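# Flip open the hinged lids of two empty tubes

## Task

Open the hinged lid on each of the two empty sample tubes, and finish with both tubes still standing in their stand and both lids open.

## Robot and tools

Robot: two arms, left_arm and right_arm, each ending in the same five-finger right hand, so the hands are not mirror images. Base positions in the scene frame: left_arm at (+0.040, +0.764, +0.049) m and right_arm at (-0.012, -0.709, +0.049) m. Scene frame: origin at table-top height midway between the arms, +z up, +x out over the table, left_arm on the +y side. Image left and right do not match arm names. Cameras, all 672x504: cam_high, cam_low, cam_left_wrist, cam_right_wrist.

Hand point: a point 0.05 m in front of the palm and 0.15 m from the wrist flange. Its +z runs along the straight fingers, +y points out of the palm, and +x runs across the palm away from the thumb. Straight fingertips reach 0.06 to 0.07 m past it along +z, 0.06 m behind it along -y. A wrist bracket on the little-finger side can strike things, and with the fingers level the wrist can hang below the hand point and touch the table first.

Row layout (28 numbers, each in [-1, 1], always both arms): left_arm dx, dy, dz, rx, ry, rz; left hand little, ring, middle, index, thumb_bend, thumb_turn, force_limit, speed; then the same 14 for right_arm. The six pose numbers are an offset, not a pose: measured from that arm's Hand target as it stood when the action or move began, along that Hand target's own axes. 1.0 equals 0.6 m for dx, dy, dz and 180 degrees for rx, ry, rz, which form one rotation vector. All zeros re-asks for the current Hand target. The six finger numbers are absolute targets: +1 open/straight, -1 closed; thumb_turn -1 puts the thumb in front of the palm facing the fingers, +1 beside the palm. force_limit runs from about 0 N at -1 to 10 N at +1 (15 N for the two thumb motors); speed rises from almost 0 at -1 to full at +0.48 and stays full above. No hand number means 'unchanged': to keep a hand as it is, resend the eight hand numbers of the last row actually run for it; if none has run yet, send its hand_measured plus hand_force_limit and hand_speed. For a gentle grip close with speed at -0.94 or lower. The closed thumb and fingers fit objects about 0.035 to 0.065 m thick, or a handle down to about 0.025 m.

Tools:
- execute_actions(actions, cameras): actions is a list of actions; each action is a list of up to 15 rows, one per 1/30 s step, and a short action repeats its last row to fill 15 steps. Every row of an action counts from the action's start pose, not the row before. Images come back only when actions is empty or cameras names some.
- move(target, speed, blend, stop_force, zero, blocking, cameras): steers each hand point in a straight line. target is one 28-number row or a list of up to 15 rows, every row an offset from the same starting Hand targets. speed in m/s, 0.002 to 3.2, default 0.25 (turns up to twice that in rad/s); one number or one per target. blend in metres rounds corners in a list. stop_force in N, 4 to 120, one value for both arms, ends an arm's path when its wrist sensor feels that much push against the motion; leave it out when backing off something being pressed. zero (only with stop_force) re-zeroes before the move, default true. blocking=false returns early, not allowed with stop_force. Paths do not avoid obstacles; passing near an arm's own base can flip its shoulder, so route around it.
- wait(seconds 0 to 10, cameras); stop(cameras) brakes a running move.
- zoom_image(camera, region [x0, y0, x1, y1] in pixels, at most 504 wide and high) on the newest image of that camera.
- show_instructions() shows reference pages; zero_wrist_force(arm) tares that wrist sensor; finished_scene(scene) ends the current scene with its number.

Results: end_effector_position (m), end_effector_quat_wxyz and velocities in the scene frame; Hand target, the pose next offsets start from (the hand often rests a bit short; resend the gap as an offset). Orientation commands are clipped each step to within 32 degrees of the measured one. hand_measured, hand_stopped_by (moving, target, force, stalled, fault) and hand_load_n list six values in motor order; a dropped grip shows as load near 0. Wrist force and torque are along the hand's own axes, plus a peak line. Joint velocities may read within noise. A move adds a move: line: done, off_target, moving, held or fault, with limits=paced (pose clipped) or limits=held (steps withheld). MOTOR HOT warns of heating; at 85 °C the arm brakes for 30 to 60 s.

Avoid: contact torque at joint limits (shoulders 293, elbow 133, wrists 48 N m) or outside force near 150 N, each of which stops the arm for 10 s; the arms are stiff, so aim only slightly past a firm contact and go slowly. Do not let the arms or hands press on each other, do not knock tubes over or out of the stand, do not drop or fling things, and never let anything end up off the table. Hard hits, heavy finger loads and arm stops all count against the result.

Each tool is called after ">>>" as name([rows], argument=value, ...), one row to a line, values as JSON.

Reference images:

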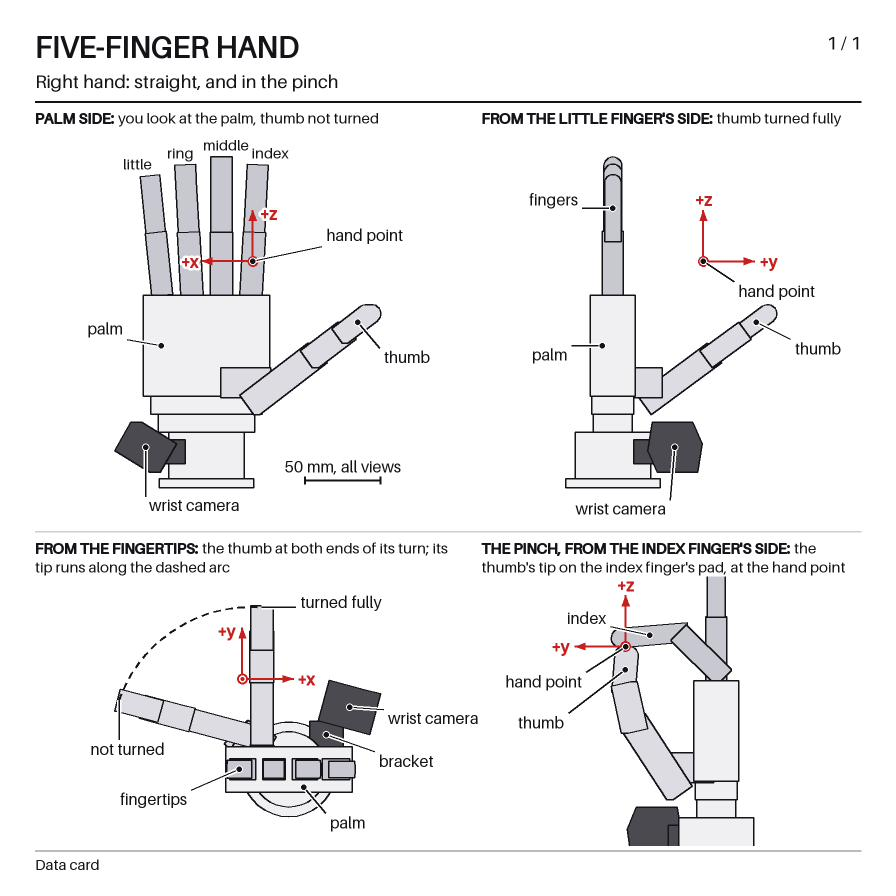

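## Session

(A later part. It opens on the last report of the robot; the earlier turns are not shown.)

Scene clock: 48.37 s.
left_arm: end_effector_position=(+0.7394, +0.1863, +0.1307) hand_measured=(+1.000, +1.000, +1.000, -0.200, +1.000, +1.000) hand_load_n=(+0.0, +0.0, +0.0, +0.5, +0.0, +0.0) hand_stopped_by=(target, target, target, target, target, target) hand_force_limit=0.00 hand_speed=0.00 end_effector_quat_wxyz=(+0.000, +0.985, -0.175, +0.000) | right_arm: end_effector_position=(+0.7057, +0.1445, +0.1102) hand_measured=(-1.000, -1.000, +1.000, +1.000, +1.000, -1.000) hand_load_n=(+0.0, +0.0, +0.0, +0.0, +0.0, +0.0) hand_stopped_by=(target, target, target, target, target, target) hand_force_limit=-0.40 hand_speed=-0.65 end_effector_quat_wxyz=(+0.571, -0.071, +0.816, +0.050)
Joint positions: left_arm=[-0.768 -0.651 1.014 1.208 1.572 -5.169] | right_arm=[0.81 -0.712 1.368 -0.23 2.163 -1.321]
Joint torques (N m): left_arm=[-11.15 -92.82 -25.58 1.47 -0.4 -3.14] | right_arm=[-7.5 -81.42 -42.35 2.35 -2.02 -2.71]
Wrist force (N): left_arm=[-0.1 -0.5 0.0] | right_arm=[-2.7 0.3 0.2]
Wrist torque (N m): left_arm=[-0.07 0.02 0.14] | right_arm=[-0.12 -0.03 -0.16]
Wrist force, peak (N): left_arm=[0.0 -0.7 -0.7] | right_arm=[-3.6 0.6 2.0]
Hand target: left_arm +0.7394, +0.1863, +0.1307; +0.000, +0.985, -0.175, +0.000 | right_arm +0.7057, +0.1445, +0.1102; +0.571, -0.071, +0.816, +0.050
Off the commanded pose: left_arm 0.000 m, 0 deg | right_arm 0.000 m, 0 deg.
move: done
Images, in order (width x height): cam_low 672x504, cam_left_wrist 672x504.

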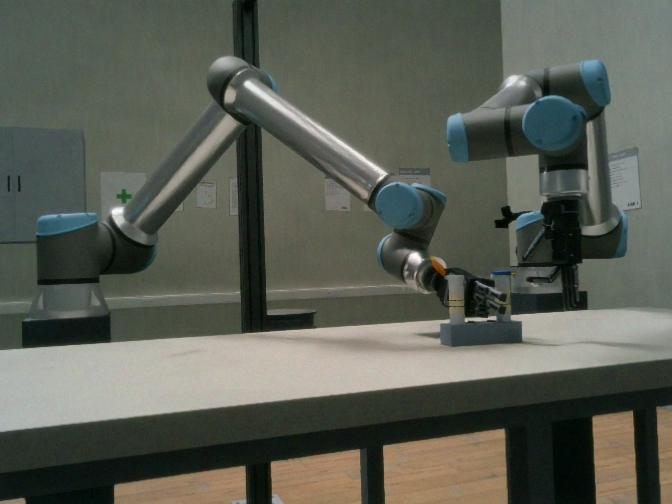

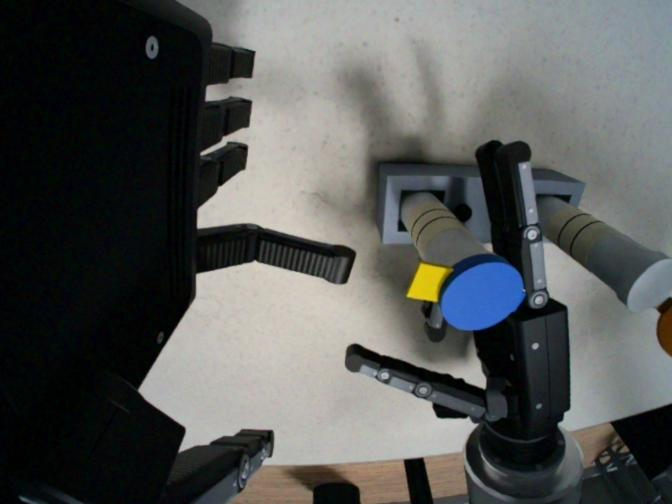

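>>> move([
  [0,0,0,0,0,0,1,1,1,-0.2,1,1,0,0,0,0,0,0,0,0,-1,-1,0.45,0.45,0.35,-1,-0.4,-0.6],
  [0,0,0,0,0,0,1,1,1,-0.2,1,1,0,0,0,0,0,0,0,0,-1,-1,0.45,0.45,-0.2,-1,-0.6,-0.86],
  [0,0,0,0,0,0,1,1,1,-0.2,1,1,0,0,0,0,0,0,0,0,-1,-1,0.45,0.1,-0.2,-1,-0.5,-0.9],
  [0,0,0,0,0,0,1,1,1,-0.2,1,1,0,0,0,0,0,0,0,0,-1,-1,0.45,0.1,-0.3,-1,-0.4,-0.9],
], cameras=["cam_low","cam_left_wrist"])

>>> zoom_image(camera="cam_low", region=[448, 245, 528, 325])

>>> zoom_image(camera="cam_left_wrist", region=[280, 140, 500, 360])

Scene clock: 54.10 s.
left_arm: end_effector_position=(+0.7394, +0.1863, +0.1307) hand_measured=(+1.000, +1.000, +1.000, -0.200, +1.000, +1.000) hand_load_n=(+0.0, +0.0, +0.0, +0.0, +0.0, +0.0) hand_stopped_by=(target, target, target, target, target, target) hand_force_limit=0.00 hand_speed=0.00 end_effector_quat_wxyz=(+0.000, +0.985, -0.175, +0.000) | right_arm: end_effector_position=(+0.7057, +0.1445, +0.1102) hand_measured=(-1.000, -1.000, +0.490, +0.330, -0.108, -1.000) hand_load_n=(+0.0, +0.0, +4.0, +4.0, +4.5, -0.5) hand_stopped_by=(target, target, force, force, force, target) hand_force_limit=-0.40 hand_speed=-0.90 end_effector_quat_wxyz=(+0.571, -0.071, +0.816, +0.050)
Joint positions: left_arm=[-0.768 -0.651 1.014 1.208 1.572 -5.169] | right_arm=[0.81 -0.712 1.368 -0.23 2.163 -1.321]
Joint torques (N m): left_arm=[-9.86 -93.13 -25.73 1.53 2.02 -3.2] | right_arm=[11.76 -104.3 -29.39 -0.11 2.78 -2.27]
Wrist force (N): left_arm=[0.0 -0.7 0.5] | right_arm=[-2.7 -1.0 2.4]
Wrist torque (N m): left_arm=[-0.11 0.00 0.14] | right_arm=[-0.05 -0.18 -0.23]
Wrist force, peak (N): left_arm=[0.0 -0.7 0.5] | right_arm=[-8.1 -4.9 2.8]
Hand target: left_arm +0.7394, +0.1863, +0.1307; +0.000, +0.985, -0.175, +0.000 | right_arm +0.7057, +0.1445, +0.1102; +0.571, -0.071, +0.816, +0.050
Off the commanded pose: left_arm 0.000 m, 0 deg | right_arm 0.000 m, 0 deg.
move: done
Images, in order (width x height): cam_low 672x504, cam_left_wrist 672x504.

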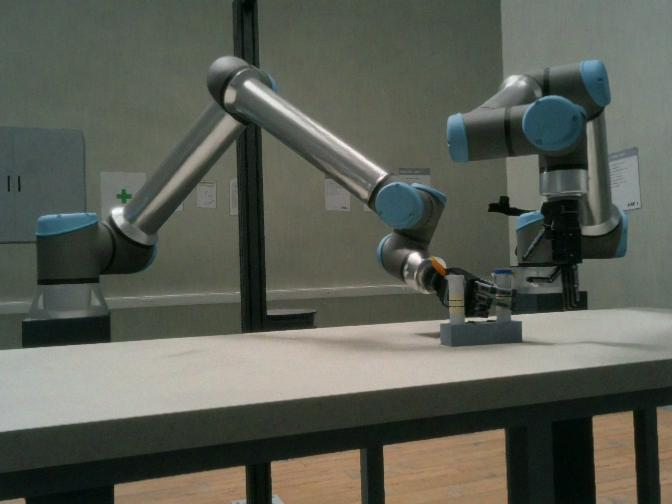

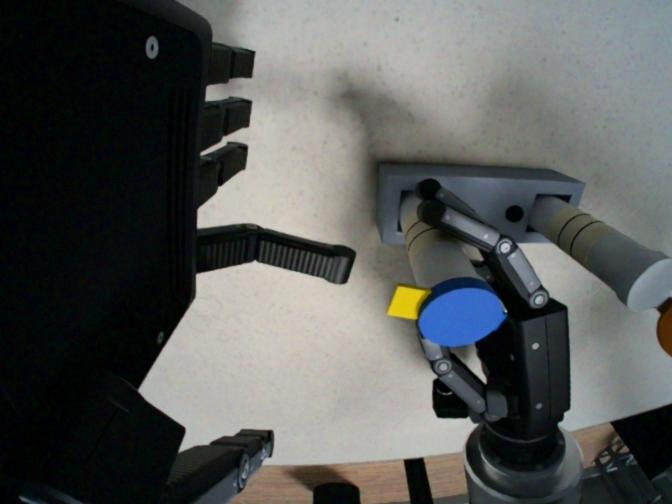

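Scaled by 6.300 from the camera's 672x504 image, which has a finer 960x720 frame.

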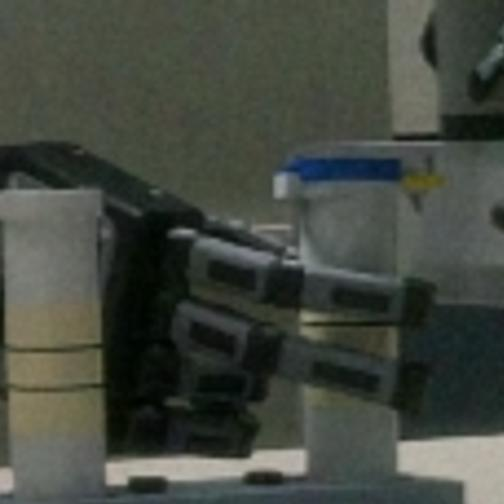

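Scaled by 2.291 from the camera's 672x504 image, which has a finer 960x720 frame.

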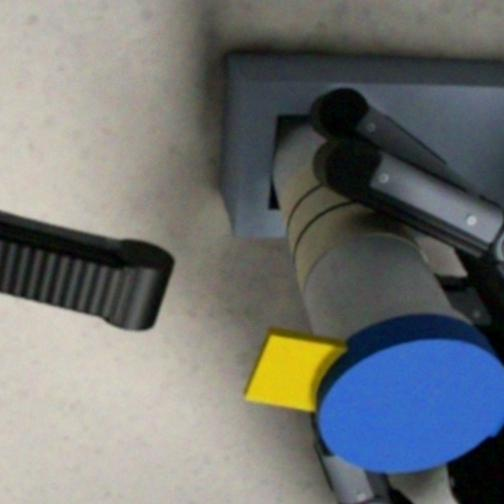

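>>> move([
  [-0.015,0.01,-0.0025,0,0,0,1,1,1,-0.2,1,1,0,0,0,0,0,0,0,0,-1,-1,0.45,0.1,-0.3,-1,-0.4,-0.9],
  [-0.015,0.0467,-0.0025,0,0,0,1,1,1,-0.2,1,1,0,0,0,0,0,0,0,0,-1,-1,0.45,0.1,-0.3,-1,-0.4,-0.9],
], speed=0.05, stop_force=5, cameras=["cam_low","cam_left_wrist"])

>>> zoom_image(camera="cam_low", region=[478, 245, 538, 305])

>>> zoom_image(camera="cam_left_wrist", region=[280, 140, 500, 360])

Scene clock: 56.93 s.
left_arm: end_effector_position=(+0.7213, +0.1630, +0.1323) hand_measured=(+1.000, +1.000, +1.000, -0.200, +1.000, +1.000) hand_load_n=(+0.0, +0.0, +0.0, +0.0, +0.0, +0.0) hand_stopped_by=(target, target, target, target, target, target) hand_force_limit=0.00 hand_speed=0.00 end_effector_quat_wxyz=(+0.000, +0.985, -0.175, +0.000) | right_arm: end_effector_position=(+0.7057, +0.1445, +0.1102) hand_measured=(-1.000, -1.000, +0.490, +0.330, -0.108, -1.000) hand_load_n=(+0.0, +0.0, +4.0, +4.0, +4.5, -0.5) hand_stopped_by=(target, target, force, force, force, target) hand_force_limit=-0.40 hand_speed=-0.90 end_effector_quat_wxyz=(+0.571, -0.071, +0.816, +0.050)
Joint positions: left_arm=[-0.8 -0.653 1.016 1.208 1.572 -5.201] | right_arm=[0.81 -0.712 1.368 -0.23 2.163 -1.321]
Joint torques (N m): left_arm=[-11.32 -93.21 -44.18 7.09 -0.29 -3.19] | right_arm=[15.93 -103.83 -32.5 -0.12 2.72 -1.85]
Wrist force (N): left_arm=[-0.2 -0.5 0.2] | right_arm=[-3.1 -1.1 2.5]
Wrist torque (N m): left_arm=[-0.07 0.02 0.15] | right_arm=[-0.07 -0.12 -0.27]
Wrist force, peak (N): left_arm=[0.2 -0.8 0.8] | right_arm=[-3.7 -1.4 2.2]
Hand target: left_arm +0.7213, +0.1630, +0.1323; +0.000, +0.985, -0.175, +0.000 | right_arm +0.7057, +0.1445, +0.1102; +0.571, -0.071, +0.816, +0.050
Off the commanded pose: left_arm 0.000 m, 0 deg | right_arm 0.000 m, 0 deg.
move: done
Images, in order (width x height): cam_low 672x504, cam_left_wrist 672x504.

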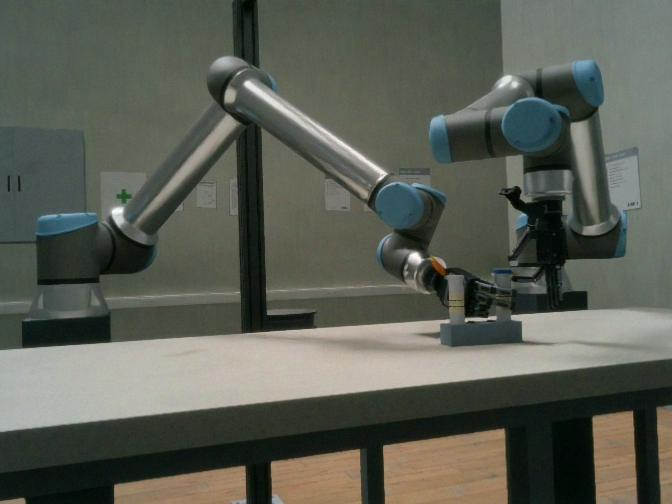

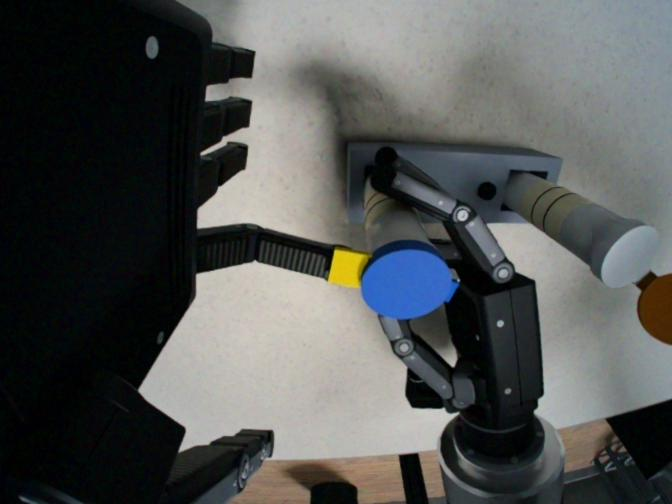

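Scaled by 8.400 from the camera's 672x504 image, which has a finer 960x720 frame.

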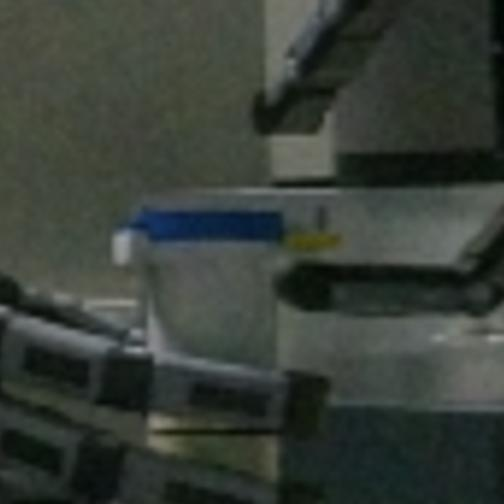

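Scaled by 2.291 from the camera's 672x504 image, which has a finer 960x720 frame.

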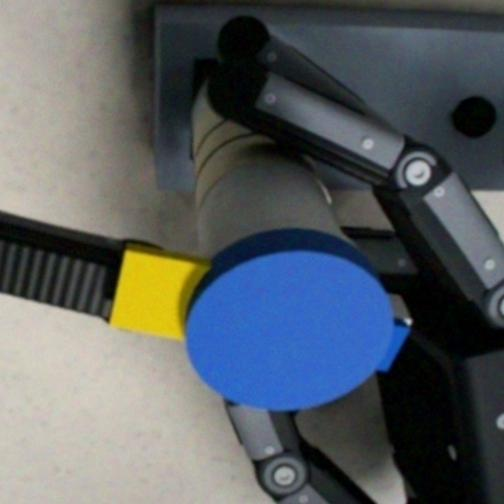

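>>> move([
  [0.005,-0.0033,0,0,0,0,1,1,1,-0.2,1,1,0,0,0,0,0,0,0,0,-1,-1,0.45,0.1,-0.3,-1,-0.4,-0.9],
  [0.005,-0.0033,-0.02,0,0,0,1,1,1,-0.2,1,1,0,0,0,0,0,0,0,0,-1,-1,0.45,0.1,-0.3,-1,-0.4,-0.9],
], speed=0.015, stop_force=9, cameras=["cam_low","cam_left_wrist"])

>>> zoom_image(camera="cam_low", region=[438, 235, 538, 335])

Scene clock: 59.53 s.
left_arm: end_effector_position=(+0.7248, +0.1639, +0.1442) hand_measured=(+1.000, +1.000, +1.000, -0.200, +1.000, +1.000) hand_load_n=(+0.5, +0.0, +0.0, +0.0, +0.0, +0.0) hand_stopped_by=(target, target, target, target, target, target) hand_force_limit=0.00 hand_speed=0.00 end_effector_quat_wxyz=(+0.000, +0.985, -0.175, +0.000) | right_arm: end_effector_position=(+0.7057, +0.1445, +0.1102) hand_measured=(-1.000, -1.000, +0.490, +0.330, -0.108, -1.000) hand_load_n=(+0.0, +0.0, +3.5, +4.0, +4.5, -0.5) hand_stopped_by=(target, target, force, force, force, target) hand_force_limit=-0.40 hand_speed=-0.90 end_effector_quat_wxyz=(+0.571, -0.071, +0.816, +0.050)
Joint positions: left_arm=[-0.797 -0.657 1.001 1.227 1.572 -5.197] | right_arm=[0.81 -0.712 1.368 -0.23 2.163 -1.321]
Joint torques (N m): left_arm=[8.61 -114.65 -44.25 7.17 -2.2 3.18] | right_arm=[14.27 -102.23 -36.36 -0.11 1.92 -2.04]
Wrist force (N): left_arm=[0.0 -0.3 0.4] | right_arm=[-4.5 -1.0 1.6]
Wrist torque (N m): left_arm=[-0.04 -0.01 -0.06] | right_arm=[-0.08 -0.14 -0.28]
Wrist force, peak (N): left_arm=[0.5 0.7 3.2] | right_arm=[-4.0 -2.4 2.6]
Hand target: left_arm +0.7248, +0.1639, +0.1442; +0.000, +0.985, -0.175, +0.000 | right_arm +0.7057, +0.1445, +0.1102; +0.571, -0.071, +0.816, +0.050
Off the commanded pose: left_arm 0.000 m, 0 deg | right_arm 0.000 m, 0 deg.
move: done
Images, in order (width x height): cam_low 672x504, cam_left_wrist 672x504.

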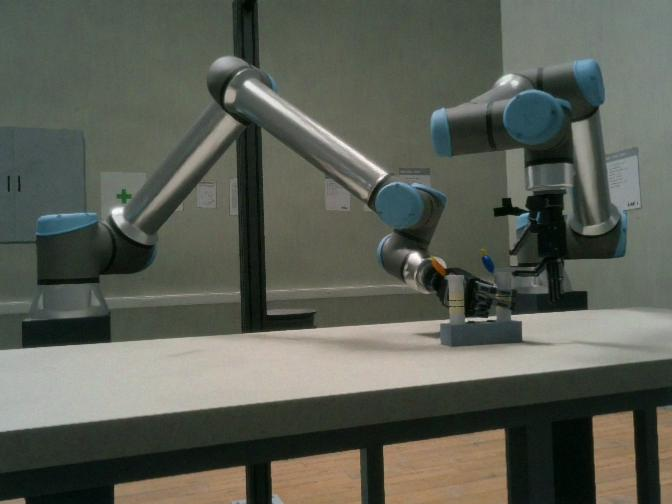

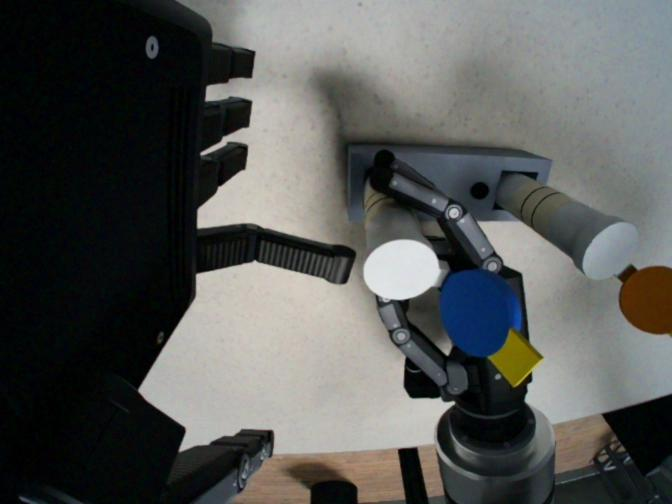

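Scaled by 5.040 from the camera's 672x504 image, which has a finer 960x720 frame.

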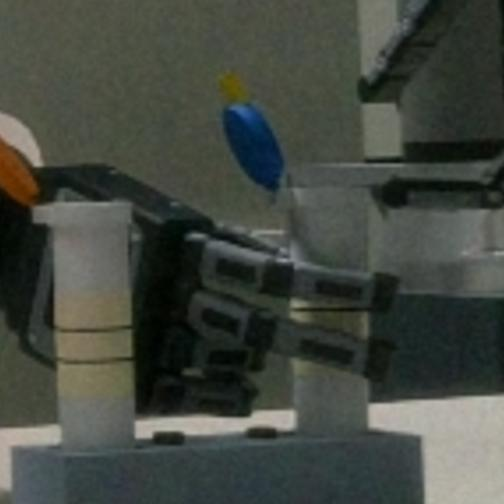

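>>> move([
  [0,-0.0833,0,0,0,0,1,1,1,-0.2,1,1,0,0,0,0,0,0,0,0,-1,-1,0.45,0.1,-0.3,-1,-0.4,-0.9],
  [0,-0.0833,0,0,0,0,1,1,1,-0.2,1,1,0,0,0,0,0,0,0,0,-1,-1,1,1,1,-1,-0.4,-0.65],
  [0,-0.12,-0.08,0,0,0,1,1,1,-0.2,1,1,0,0,0.0829,0,-0.2273,0,0,0,-1,-1,1,1,1,-1,-0.4,-0.65],
], speed=[0.12, 0.12, 0.18], cameras=["all"])

>>> zoom_image(camera="cam_low", region=[428, 235, 528, 335])

>>> zoom_image(camera="cam_left_wrist", region=[280, 100, 672, 400])

Scene clock: 65.13 s.
left_arm: end_effector_position=(+0.7496, +0.2315, +0.1921) hand_measured=(+1.000, +1.000, +1.000, -0.200, +1.000, +1.000) hand_load_n=(+0.5, +0.0, +0.0, +0.0, -0.5, +0.0) hand_stopped_by=(target, target, target, target, target, target) hand_force_limit=0.00 hand_speed=0.00 end_effector_quat_wxyz=(+0.000, +0.985, -0.175, +0.000) | right_arm: end_effector_position=(+0.5629, +0.1194, +0.1102) hand_measured=(-1.000, -1.000, +1.000, +1.000, +1.000, -1.000) hand_load_n=(+0.0, +0.0, +0.0, +0.0, +0.0, +0.0) hand_stopped_by=(target, target, target, target, target, target) hand_force_limit=-0.40 hand_speed=-0.65 end_effector_quat_wxyz=(+0.571, -0.071, +0.816, +0.050)
Joint positions: left_arm=[-0.724 -0.721 1.031 1.26 1.572 -5.125] | right_arm=[0.923 -0.82 1.589 -0.307 2.266 -1.261]
Joint torques (N m): left_arm=[7.81 -111.92 -44.43 7.32 0.64 3.07] | right_arm=[16.32 -105.16 -24.12 -1.83 3.02 2.99]
Wrist force (N): left_arm=[-0.3 -0.2 0.3] | right_arm=[-3.4 0.5 1.3]
Wrist torque (N m): left_arm=[-0.02 0.03 -0.08] | right_arm=[-0.16 0.01 -0.58]
Wrist force, peak (N): left_arm=[-0.1 -1.2 0.4] | right_arm=[-4.4 -1.3 1.9]
Hand target: left_arm +0.7496, +0.2315, +0.1922; +0.000, +0.985, -0.175, +0.000 | right_arm +0.5627, +0.1194, +0.1102; +0.571, -0.071, +0.816, +0.050
Off the commanded pose: left_arm 0.000 m, 0 deg | right_arm 0.000 m, 0 deg.
move: done

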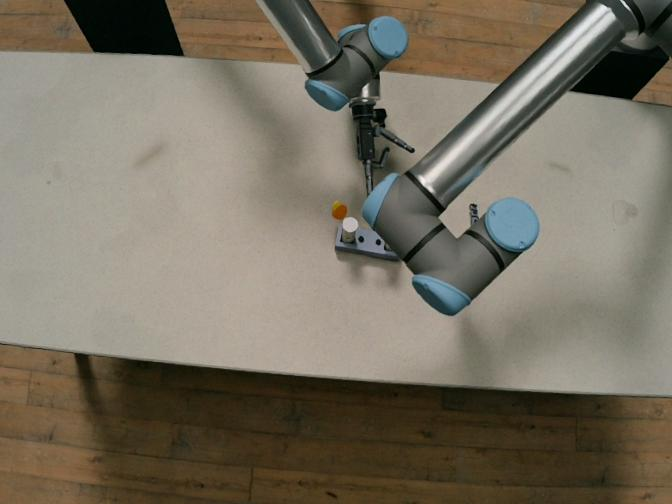

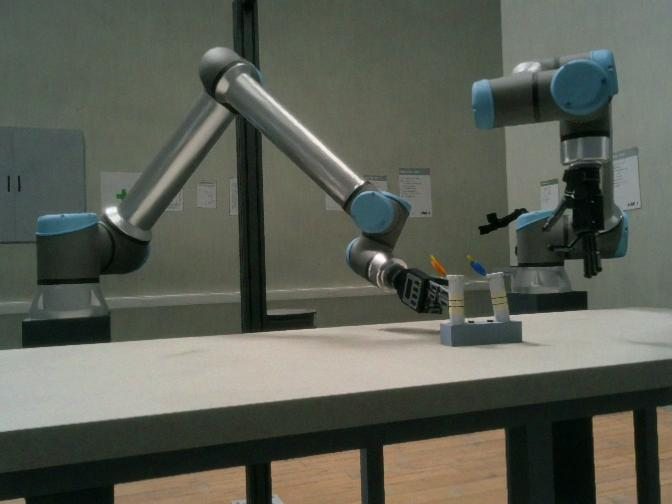

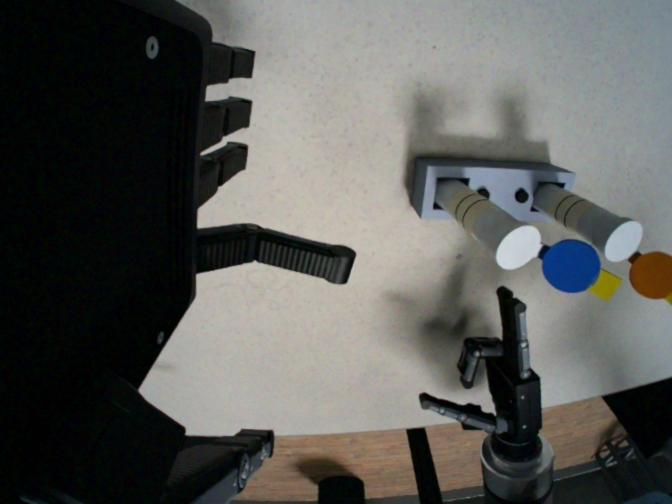

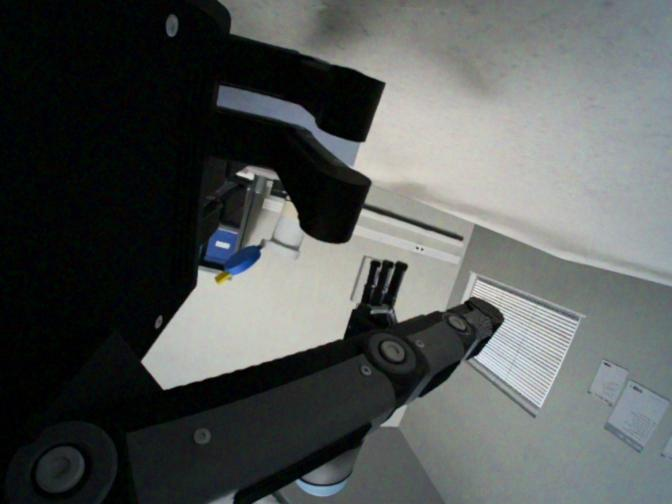

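Scaled by 5.040 from the camera's 672x504 image, which has a finer 960x720 frame.

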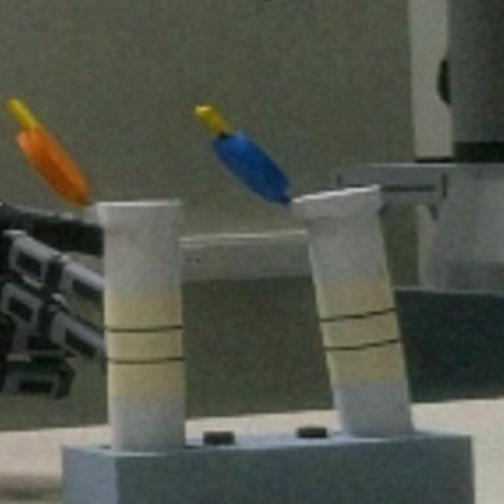

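Scaled by 1.286 from the camera's 672x504 image, which has a finer 960x720 frame.

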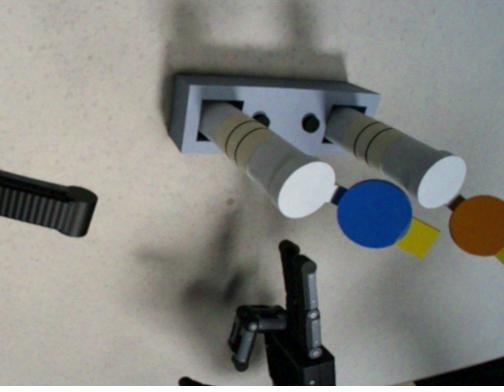

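>>> execute_actions(actions=[])

>>> zoom_image(camera="cam_low", region=[428, 235, 528, 335])

>>> zoom_image(camera="cam_high", region=[260, 180, 400, 300])

Scene clock: 66.10 s.
left_arm: end_effector_position=(+0.7496, +0.2315, +0.1922) hand_measured=(+1.000, +1.000, +1.000, -0.200, +1.000, +1.000) hand_load_n=(+0.0, +0.0, +0.0, +0.0, +0.0, +0.0) hand_stopped_by=(target, target, target, target, target, target) hand_force_limit=0.00 hand_speed=0.00 end_effector_quat_wxyz=(+0.000, +0.985, -0.175, +0.000) | right_arm: end_effector_position=(+0.5627, +0.1194, +0.1102) hand_measured=(-1.000, -1.000, +1.000, +1.000, +1.000, -1.000) hand_load_n=(+0.0, +0.0, +0.0, +0.0, +0.0, +0.0) hand_stopped_by=(target, target, target, target, target, target) hand_force_limit=-0.40 hand_speed=-0.65 end_effector_quat_wxyz=(+0.571, -0.071, +0.816, +0.050)
Joint positions: left_arm=[-0.724 -0.721 1.031 1.26 1.572 -5.125] | right_arm=[0.923 -0.82 1.589 -0.307 2.266 -1.26]
Joint velocities: within noise
Joint torques (N m): left_arm=[8.19 -111.81 -44.68 7.07 -0.17 3.19] | right_arm=[13 -105.35 -25.13 -1.41 3.6 2.79]
Wrist force (N): left_arm=[-0.3 -0.4 0.3] | right_arm=[-3.4 0.5 1.3]
Wrist torque (N m): left_arm=[-0.05 0.03 -0.09] | right_arm=[-0.16 0.00 -0.58]
Wrist force, peak (N): left_arm=[0.0 -0.9 0.1] | right_arm=[-3.6 0.6 1.4]
Hand target: left_arm +0.7496, +0.2315, +0.1922; +0.000, +0.985, -0.175, +0.000 | right_arm +0.5627, +0.1194, +0.1102; +0.571, -0.071, +0.816, +0.050
Off the commanded pose: left_arm 0.000 m, 0 deg | right_arm 0.000 m, 0 deg.

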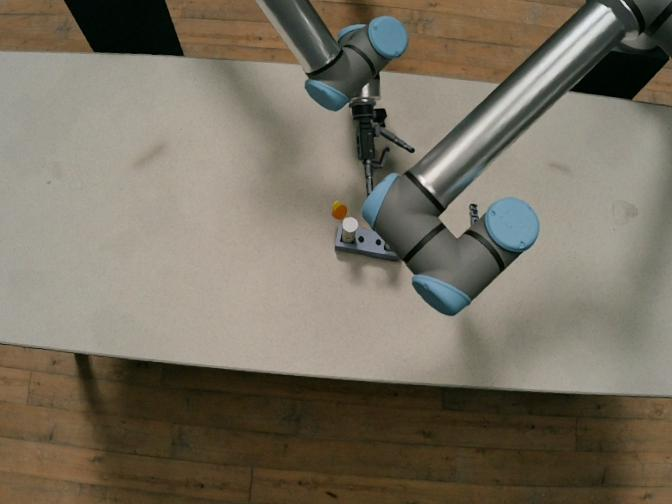

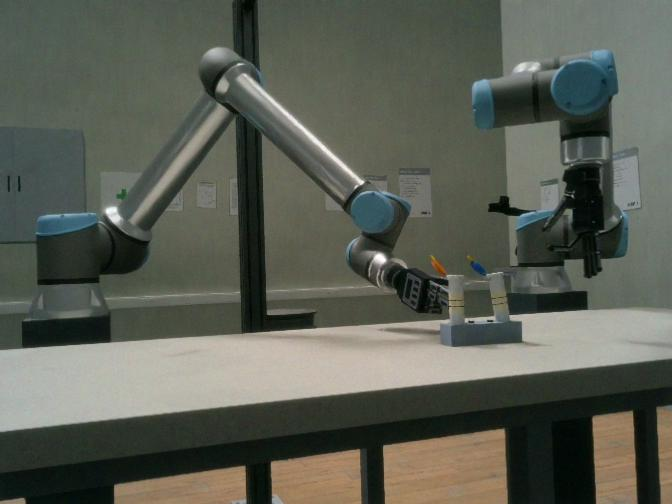

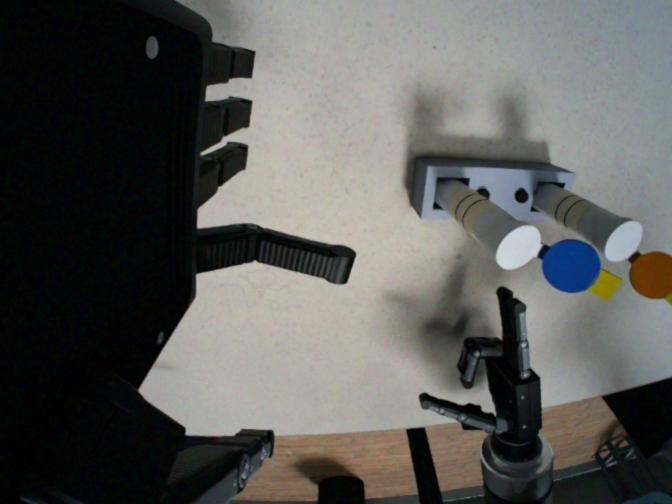

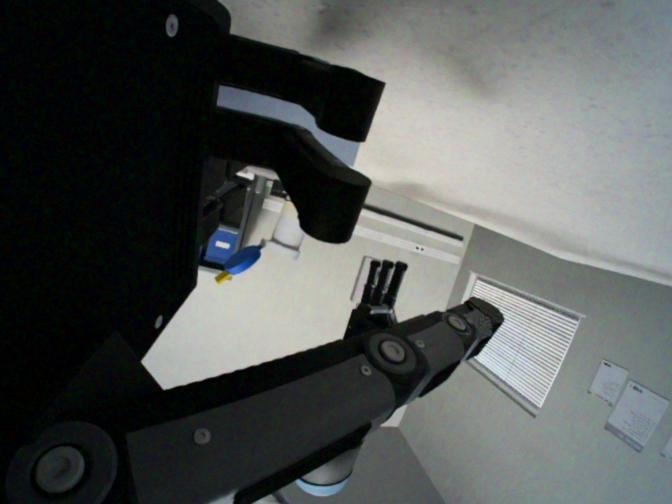

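Scaled by 5.040 from the camera's 672x504 image, which has a finer 960x720 frame.

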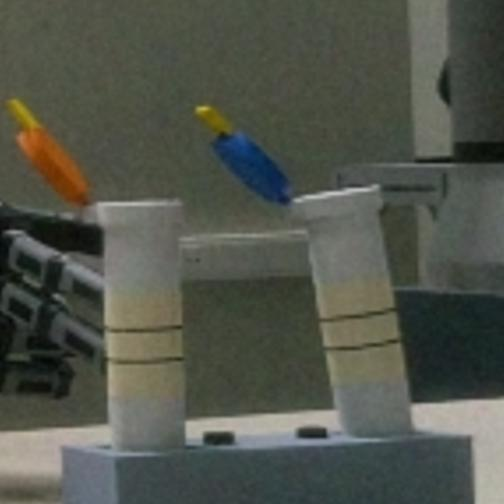

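Scaled by 3.600 from the camera's 672x504 image, which has a finer 960x720 frame.

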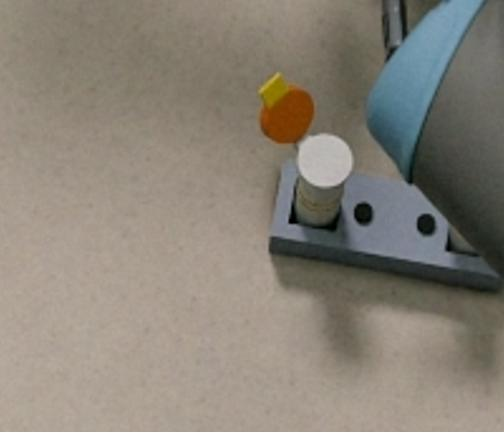

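>>> move([
  [0,0,0,0,0,0,1,1,1,-0.2,1,1,0,0,-0.0816,-0.02,0.224,0,0,0,-1,-1,1,1,1,-1,-0.4,-0.65],
], speed=0.15, cameras=["cam_low","cam_left_wrist"])

>>> zoom_image(camera="cam_low", region=[408, 235, 528, 355])

>>> zoom_image(camera="cam_left_wrist", region=[380, 120, 672, 412])

Scene clock: 71.07 s.
left_arm: end_effector_position=(+0.7496, +0.2315, +0.1922) hand_measured=(+1.000, +1.000, +1.000, -0.200, +1.000, +1.000) hand_load_n=(+0.0, +0.0, +0.0, +0.0, +0.0, +0.0) hand_stopped_by=(target, target, target, target, target, target) hand_force_limit=0.00 hand_speed=0.00 end_effector_quat_wxyz=(+0.000, +0.985, -0.175, +0.000) | right_arm: end_effector_position=(+0.7055, +0.1323, +0.1102) hand_measured=(-1.000, -1.000, +1.000, +1.000, +1.000, -1.000) hand_load_n=(+0.0, +0.0, +0.0, +0.0, +0.0, +0.0) hand_stopped_by=(target, target, target, target, target, target) hand_force_limit=-0.40 hand_speed=-0.65 end_effector_quat_wxyz=(+0.571, -0.071, +0.816, +0.050)
Joint positions: left_arm=[-0.724 -0.721 1.031 1.26 1.572 -5.125] | right_arm=[0.8 -0.727 1.397 -0.247 2.155 -1.326]
Joint torques (N m): left_arm=[8.75 -111.7 -44.89 7.02 -2.13 3.1] | right_arm=[-9 -85.06 -43 2.09 -2.22 -2.84]
Wrist force (N): left_arm=[-0.4 -0.2 0.3] | right_arm=[-2.6 0.0 0.2]
Wrist torque (N m): left_arm=[-0.03 0.05 -0.09] | right_arm=[-0.15 -0.05 -0.17]
Wrist force, peak (N): left_arm=[0.0 -0.6 0.5] | right_arm=[-3.8 0.4 1.1]
Hand target: left_arm +0.7496, +0.2315, +0.1922; +0.000, +0.985, -0.175, +0.000 | right_arm +0.7057, +0.1324, +0.1102; +0.571, -0.071, +0.816, +0.050
Off the commanded pose: left_arm 0.000 m, 0 deg | right_arm 0.000 m, 0 deg.
move: done
Images, in order (width x height): cam_low 672x504, cam_left_wrist 672x504.

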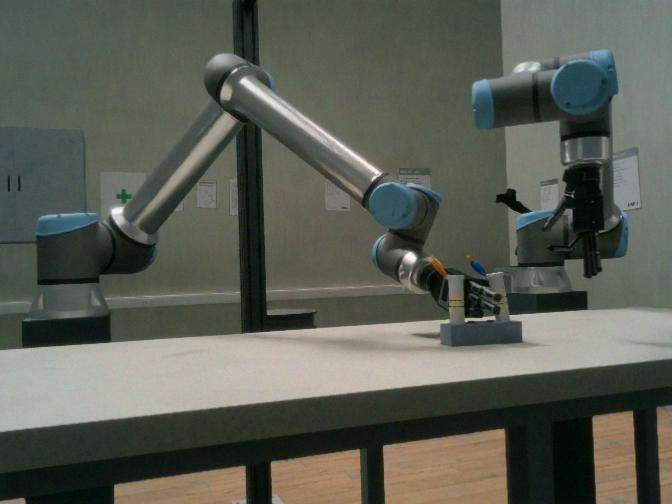

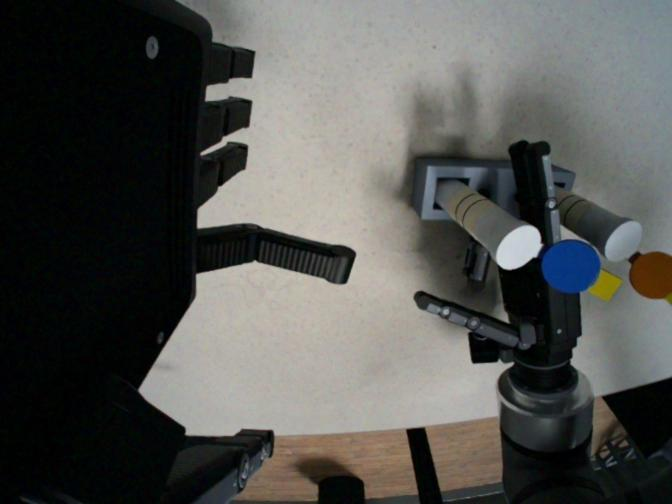

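Scaled by 4.200 from the camera's 672x504 image, which has a finer 960x720 frame.

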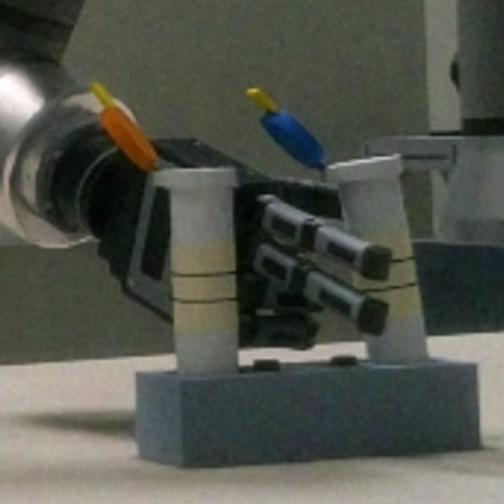

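Scaled by 1.726 from the camera's 672x504 image, which has a finer 960x720 frame.

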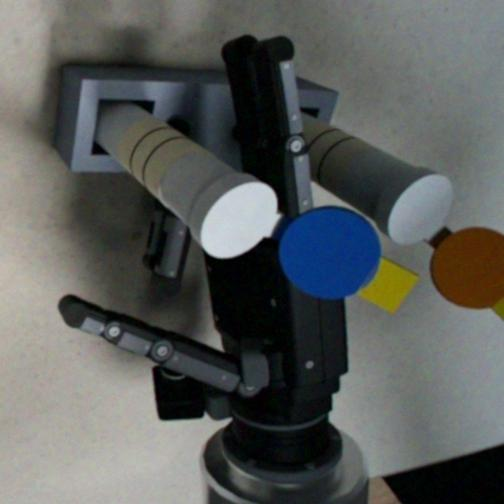

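>>> move([
  [0,0,0,0,0,0,1,1,1,-0.2,1,1,0,0,-0.0012,0.0197,0.0033,0,0,0,-1,-1,1,1,1,-1,-0.4,-0.65],
], speed=0.03, cameras=["cam_low","cam_left_wrist"])

>>> zoom_image(camera="cam_low", region=[408, 235, 528, 355])

>>> zoom_image(camera="cam_left_wrist", region=[380, 120, 672, 412])

Scene clock: 72.37 s.
left_arm: end_effector_position=(+0.7496, +0.2315, +0.1922) hand_measured=(+1.000, +1.000, +1.000, -0.200, +1.000, +1.000) hand_load_n=(+0.0, +0.0, +0.0, +0.0, +0.0, +0.0) hand_stopped_by=(target, target, target, target, target, target) hand_force_limit=0.00 hand_speed=0.00 end_effector_quat_wxyz=(+0.000, +0.985, -0.175, +0.000) | right_arm: end_effector_position=(+0.7057, +0.1443, +0.1102) hand_measured=(-1.000, -1.000, +1.000, +1.000, +1.000, -1.000) hand_load_n=(+0.0, +0.0, +0.0, +0.0, -0.5, -0.5) hand_stopped_by=(target, target, target, target, target, target) hand_force_limit=-0.40 hand_speed=-0.65 end_effector_quat_wxyz=(+0.571, -0.071, +0.816, +0.050)
Joint positions: left_arm=[-0.724 -0.721 1.031 1.26 1.572 -5.125] | right_arm=[0.81 -0.713 1.368 -0.23 2.163 -1.321]
Joint torques (N m): left_arm=[8.76 -110.88 -44.68 6.96 -2.08 3.2] | right_arm=[14.45 -83.72 -43.91 1.92 3.13 2.88]
Wrist force (N): left_arm=[0.1 -0.3 0.2] | right_arm=[-2.8 0.1 0.2]
Wrist torque (N m): left_arm=[-0.03 -0.03 -0.06] | right_arm=[-0.14 -0.02 -0.53]
Wrist force, peak (N): left_arm=[0.1 -0.6 0.5] | right_arm=[-3.1 0.1 0.5]
Hand target: left_arm +0.7496, +0.2315, +0.1922; +0.000, +0.985, -0.175, +0.000 | right_arm +0.7057, +0.1444, +0.1102; +0.571, -0.071, +0.816, +0.050
Off the commanded pose: left_arm 0.000 m, 0 deg | right_arm 0.000 m, 0 deg.
move: done
Images, in order (width x height): cam_low 672x504, cam_left_wrist 672x504.

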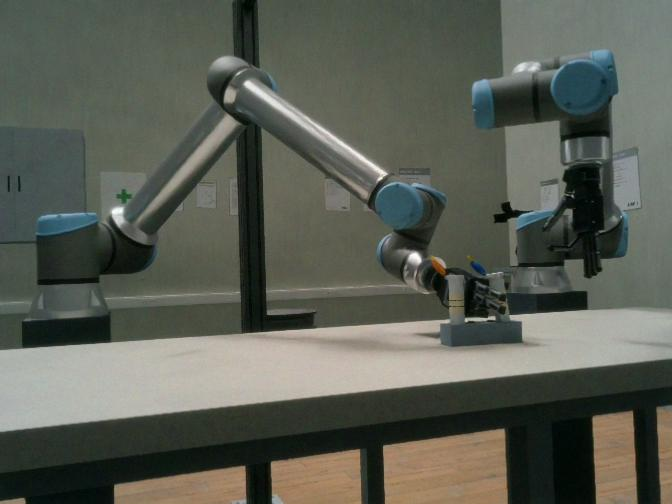

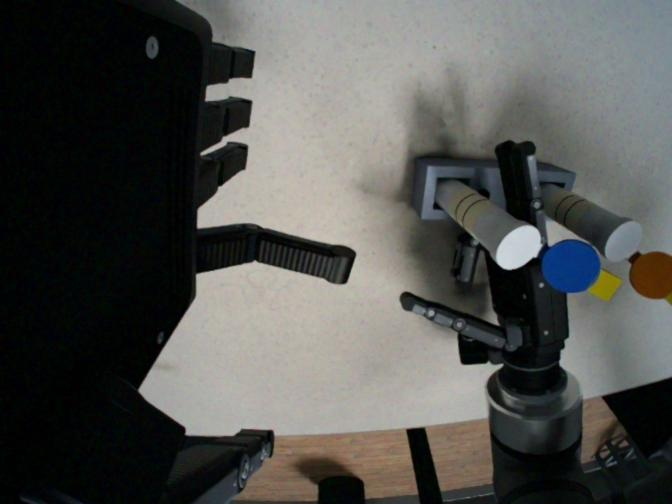

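Scaled by 4.200 from the camera's 672x504 image, which has a finer 960x720 frame.

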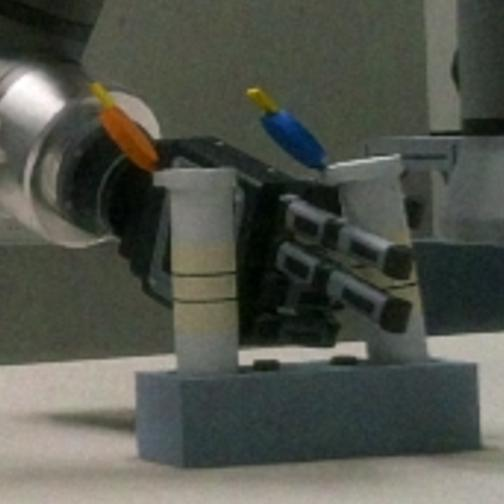

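Scaled by 1.726 from the camera's 672x504 image, which has a finer 960x720 frame.

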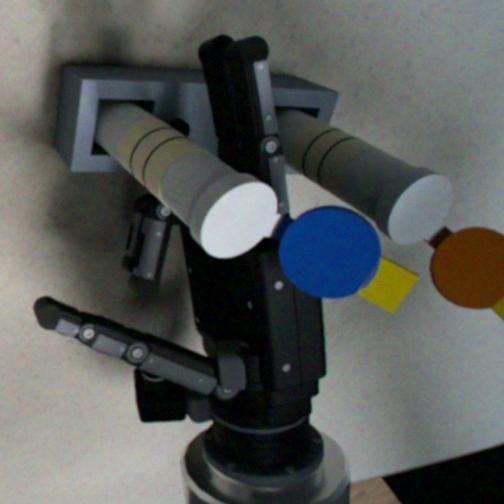

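>>> move([
  [0,0,0,0,0,0,1,1,1,-0.2,1,1,0,0,-0.0006,0.0099,0.0016,0,0,0,-1,-1,1,1,1,-1,-0.4,-0.65],
], speed=0.02, cameras=["cam_low","cam_left_wrist"])

>>> zoom_image(camera="cam_low", region=[408, 235, 528, 355])

>>> zoom_image(camera="cam_left_wrist", region=[380, 120, 672, 412])

Scene clock: 73.50 s.
left_arm: end_effector_position=(+0.7496, +0.2315, +0.1922) hand_measured=(+1.000, +1.000, +1.000, -0.200, +1.000, +1.000) hand_load_n=(+0.0, +0.0, +0.0, +0.0, +0.0, +0.0) hand_stopped_by=(target, target, target, target, target, target) hand_force_limit=0.00 hand_speed=0.00 end_effector_quat_wxyz=(+0.000, +0.985, -0.175, +0.000) | right_arm: end_effector_position=(+0.7057, +0.1503, +0.1102) hand_measured=(-1.000, -1.000, +1.000, +1.000, +1.000, -1.000) hand_load_n=(+0.0, +0.0, +0.0, +0.0, +0.0, -0.5) hand_stopped_by=(target, target, target, target, target, target) hand_force_limit=-0.40 hand_speed=-0.65 end_effector_quat_wxyz=(+0.571, -0.071, +0.816, +0.050)
Joint positions: left_arm=[-0.724 -0.721 1.031 1.26 1.572 -5.125] | right_arm=[0.815 -0.705 1.354 -0.222 2.168 -1.319]
Joint torques (N m): left_arm=[8.12 -111.35 -44.79 7.08 -2.09 3.01] | right_arm=[14.01 -85.58 -43.75 1.9 3.82 2.7]
Wrist force (N): left_arm=[0.1 -0.5 0.4] | right_arm=[-2.7 0.4 0.7]
Wrist torque (N m): left_arm=[-0.08 -0.03 -0.07] | right_arm=[-0.13 -0.03 -0.53]
Wrist force, peak (N): left_arm=[-0.3 -0.8 0.5] | right_arm=[-3.1 0.3 0.1]
Hand target: left_arm +0.7496, +0.2315, +0.1922; +0.000, +0.985, -0.175, +0.000 | right_arm +0.7057, +0.1504, +0.1102; +0.571, -0.071, +0.816, +0.050
Off the commanded pose: left_arm 0.000 m, 0 deg | right_arm 0.000 m, 0 deg.
move: done
Images, in order (width x height): cam_low 672x504, cam_left_wrist 672x504.

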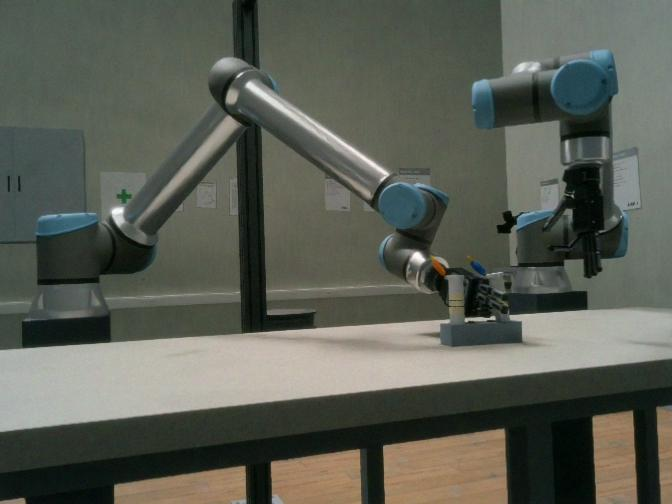

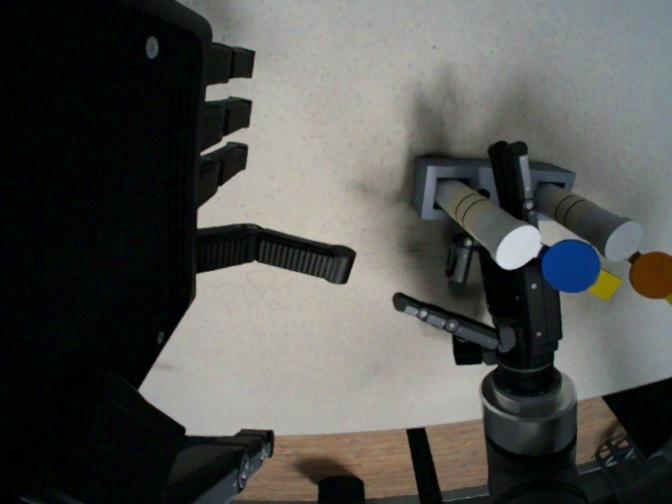

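Scaled by 4.200 from the camera's 672x504 image, which has a finer 960x720 frame.

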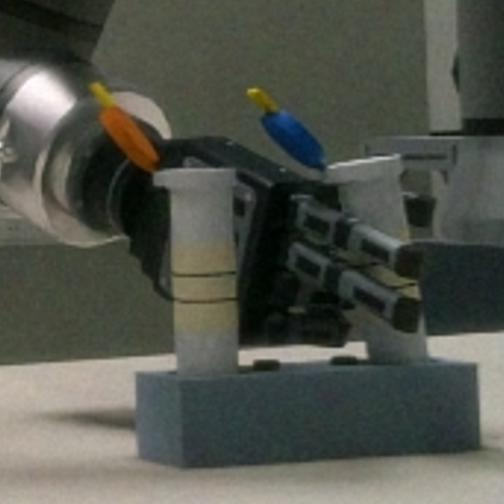

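Scaled by 1.726 from the camera's 672x504 image, which has a finer 960x720 frame.

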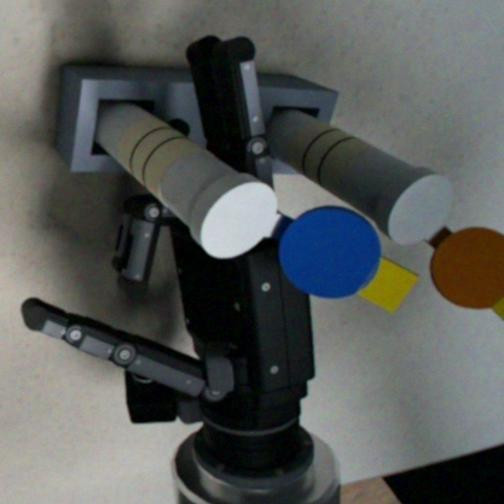

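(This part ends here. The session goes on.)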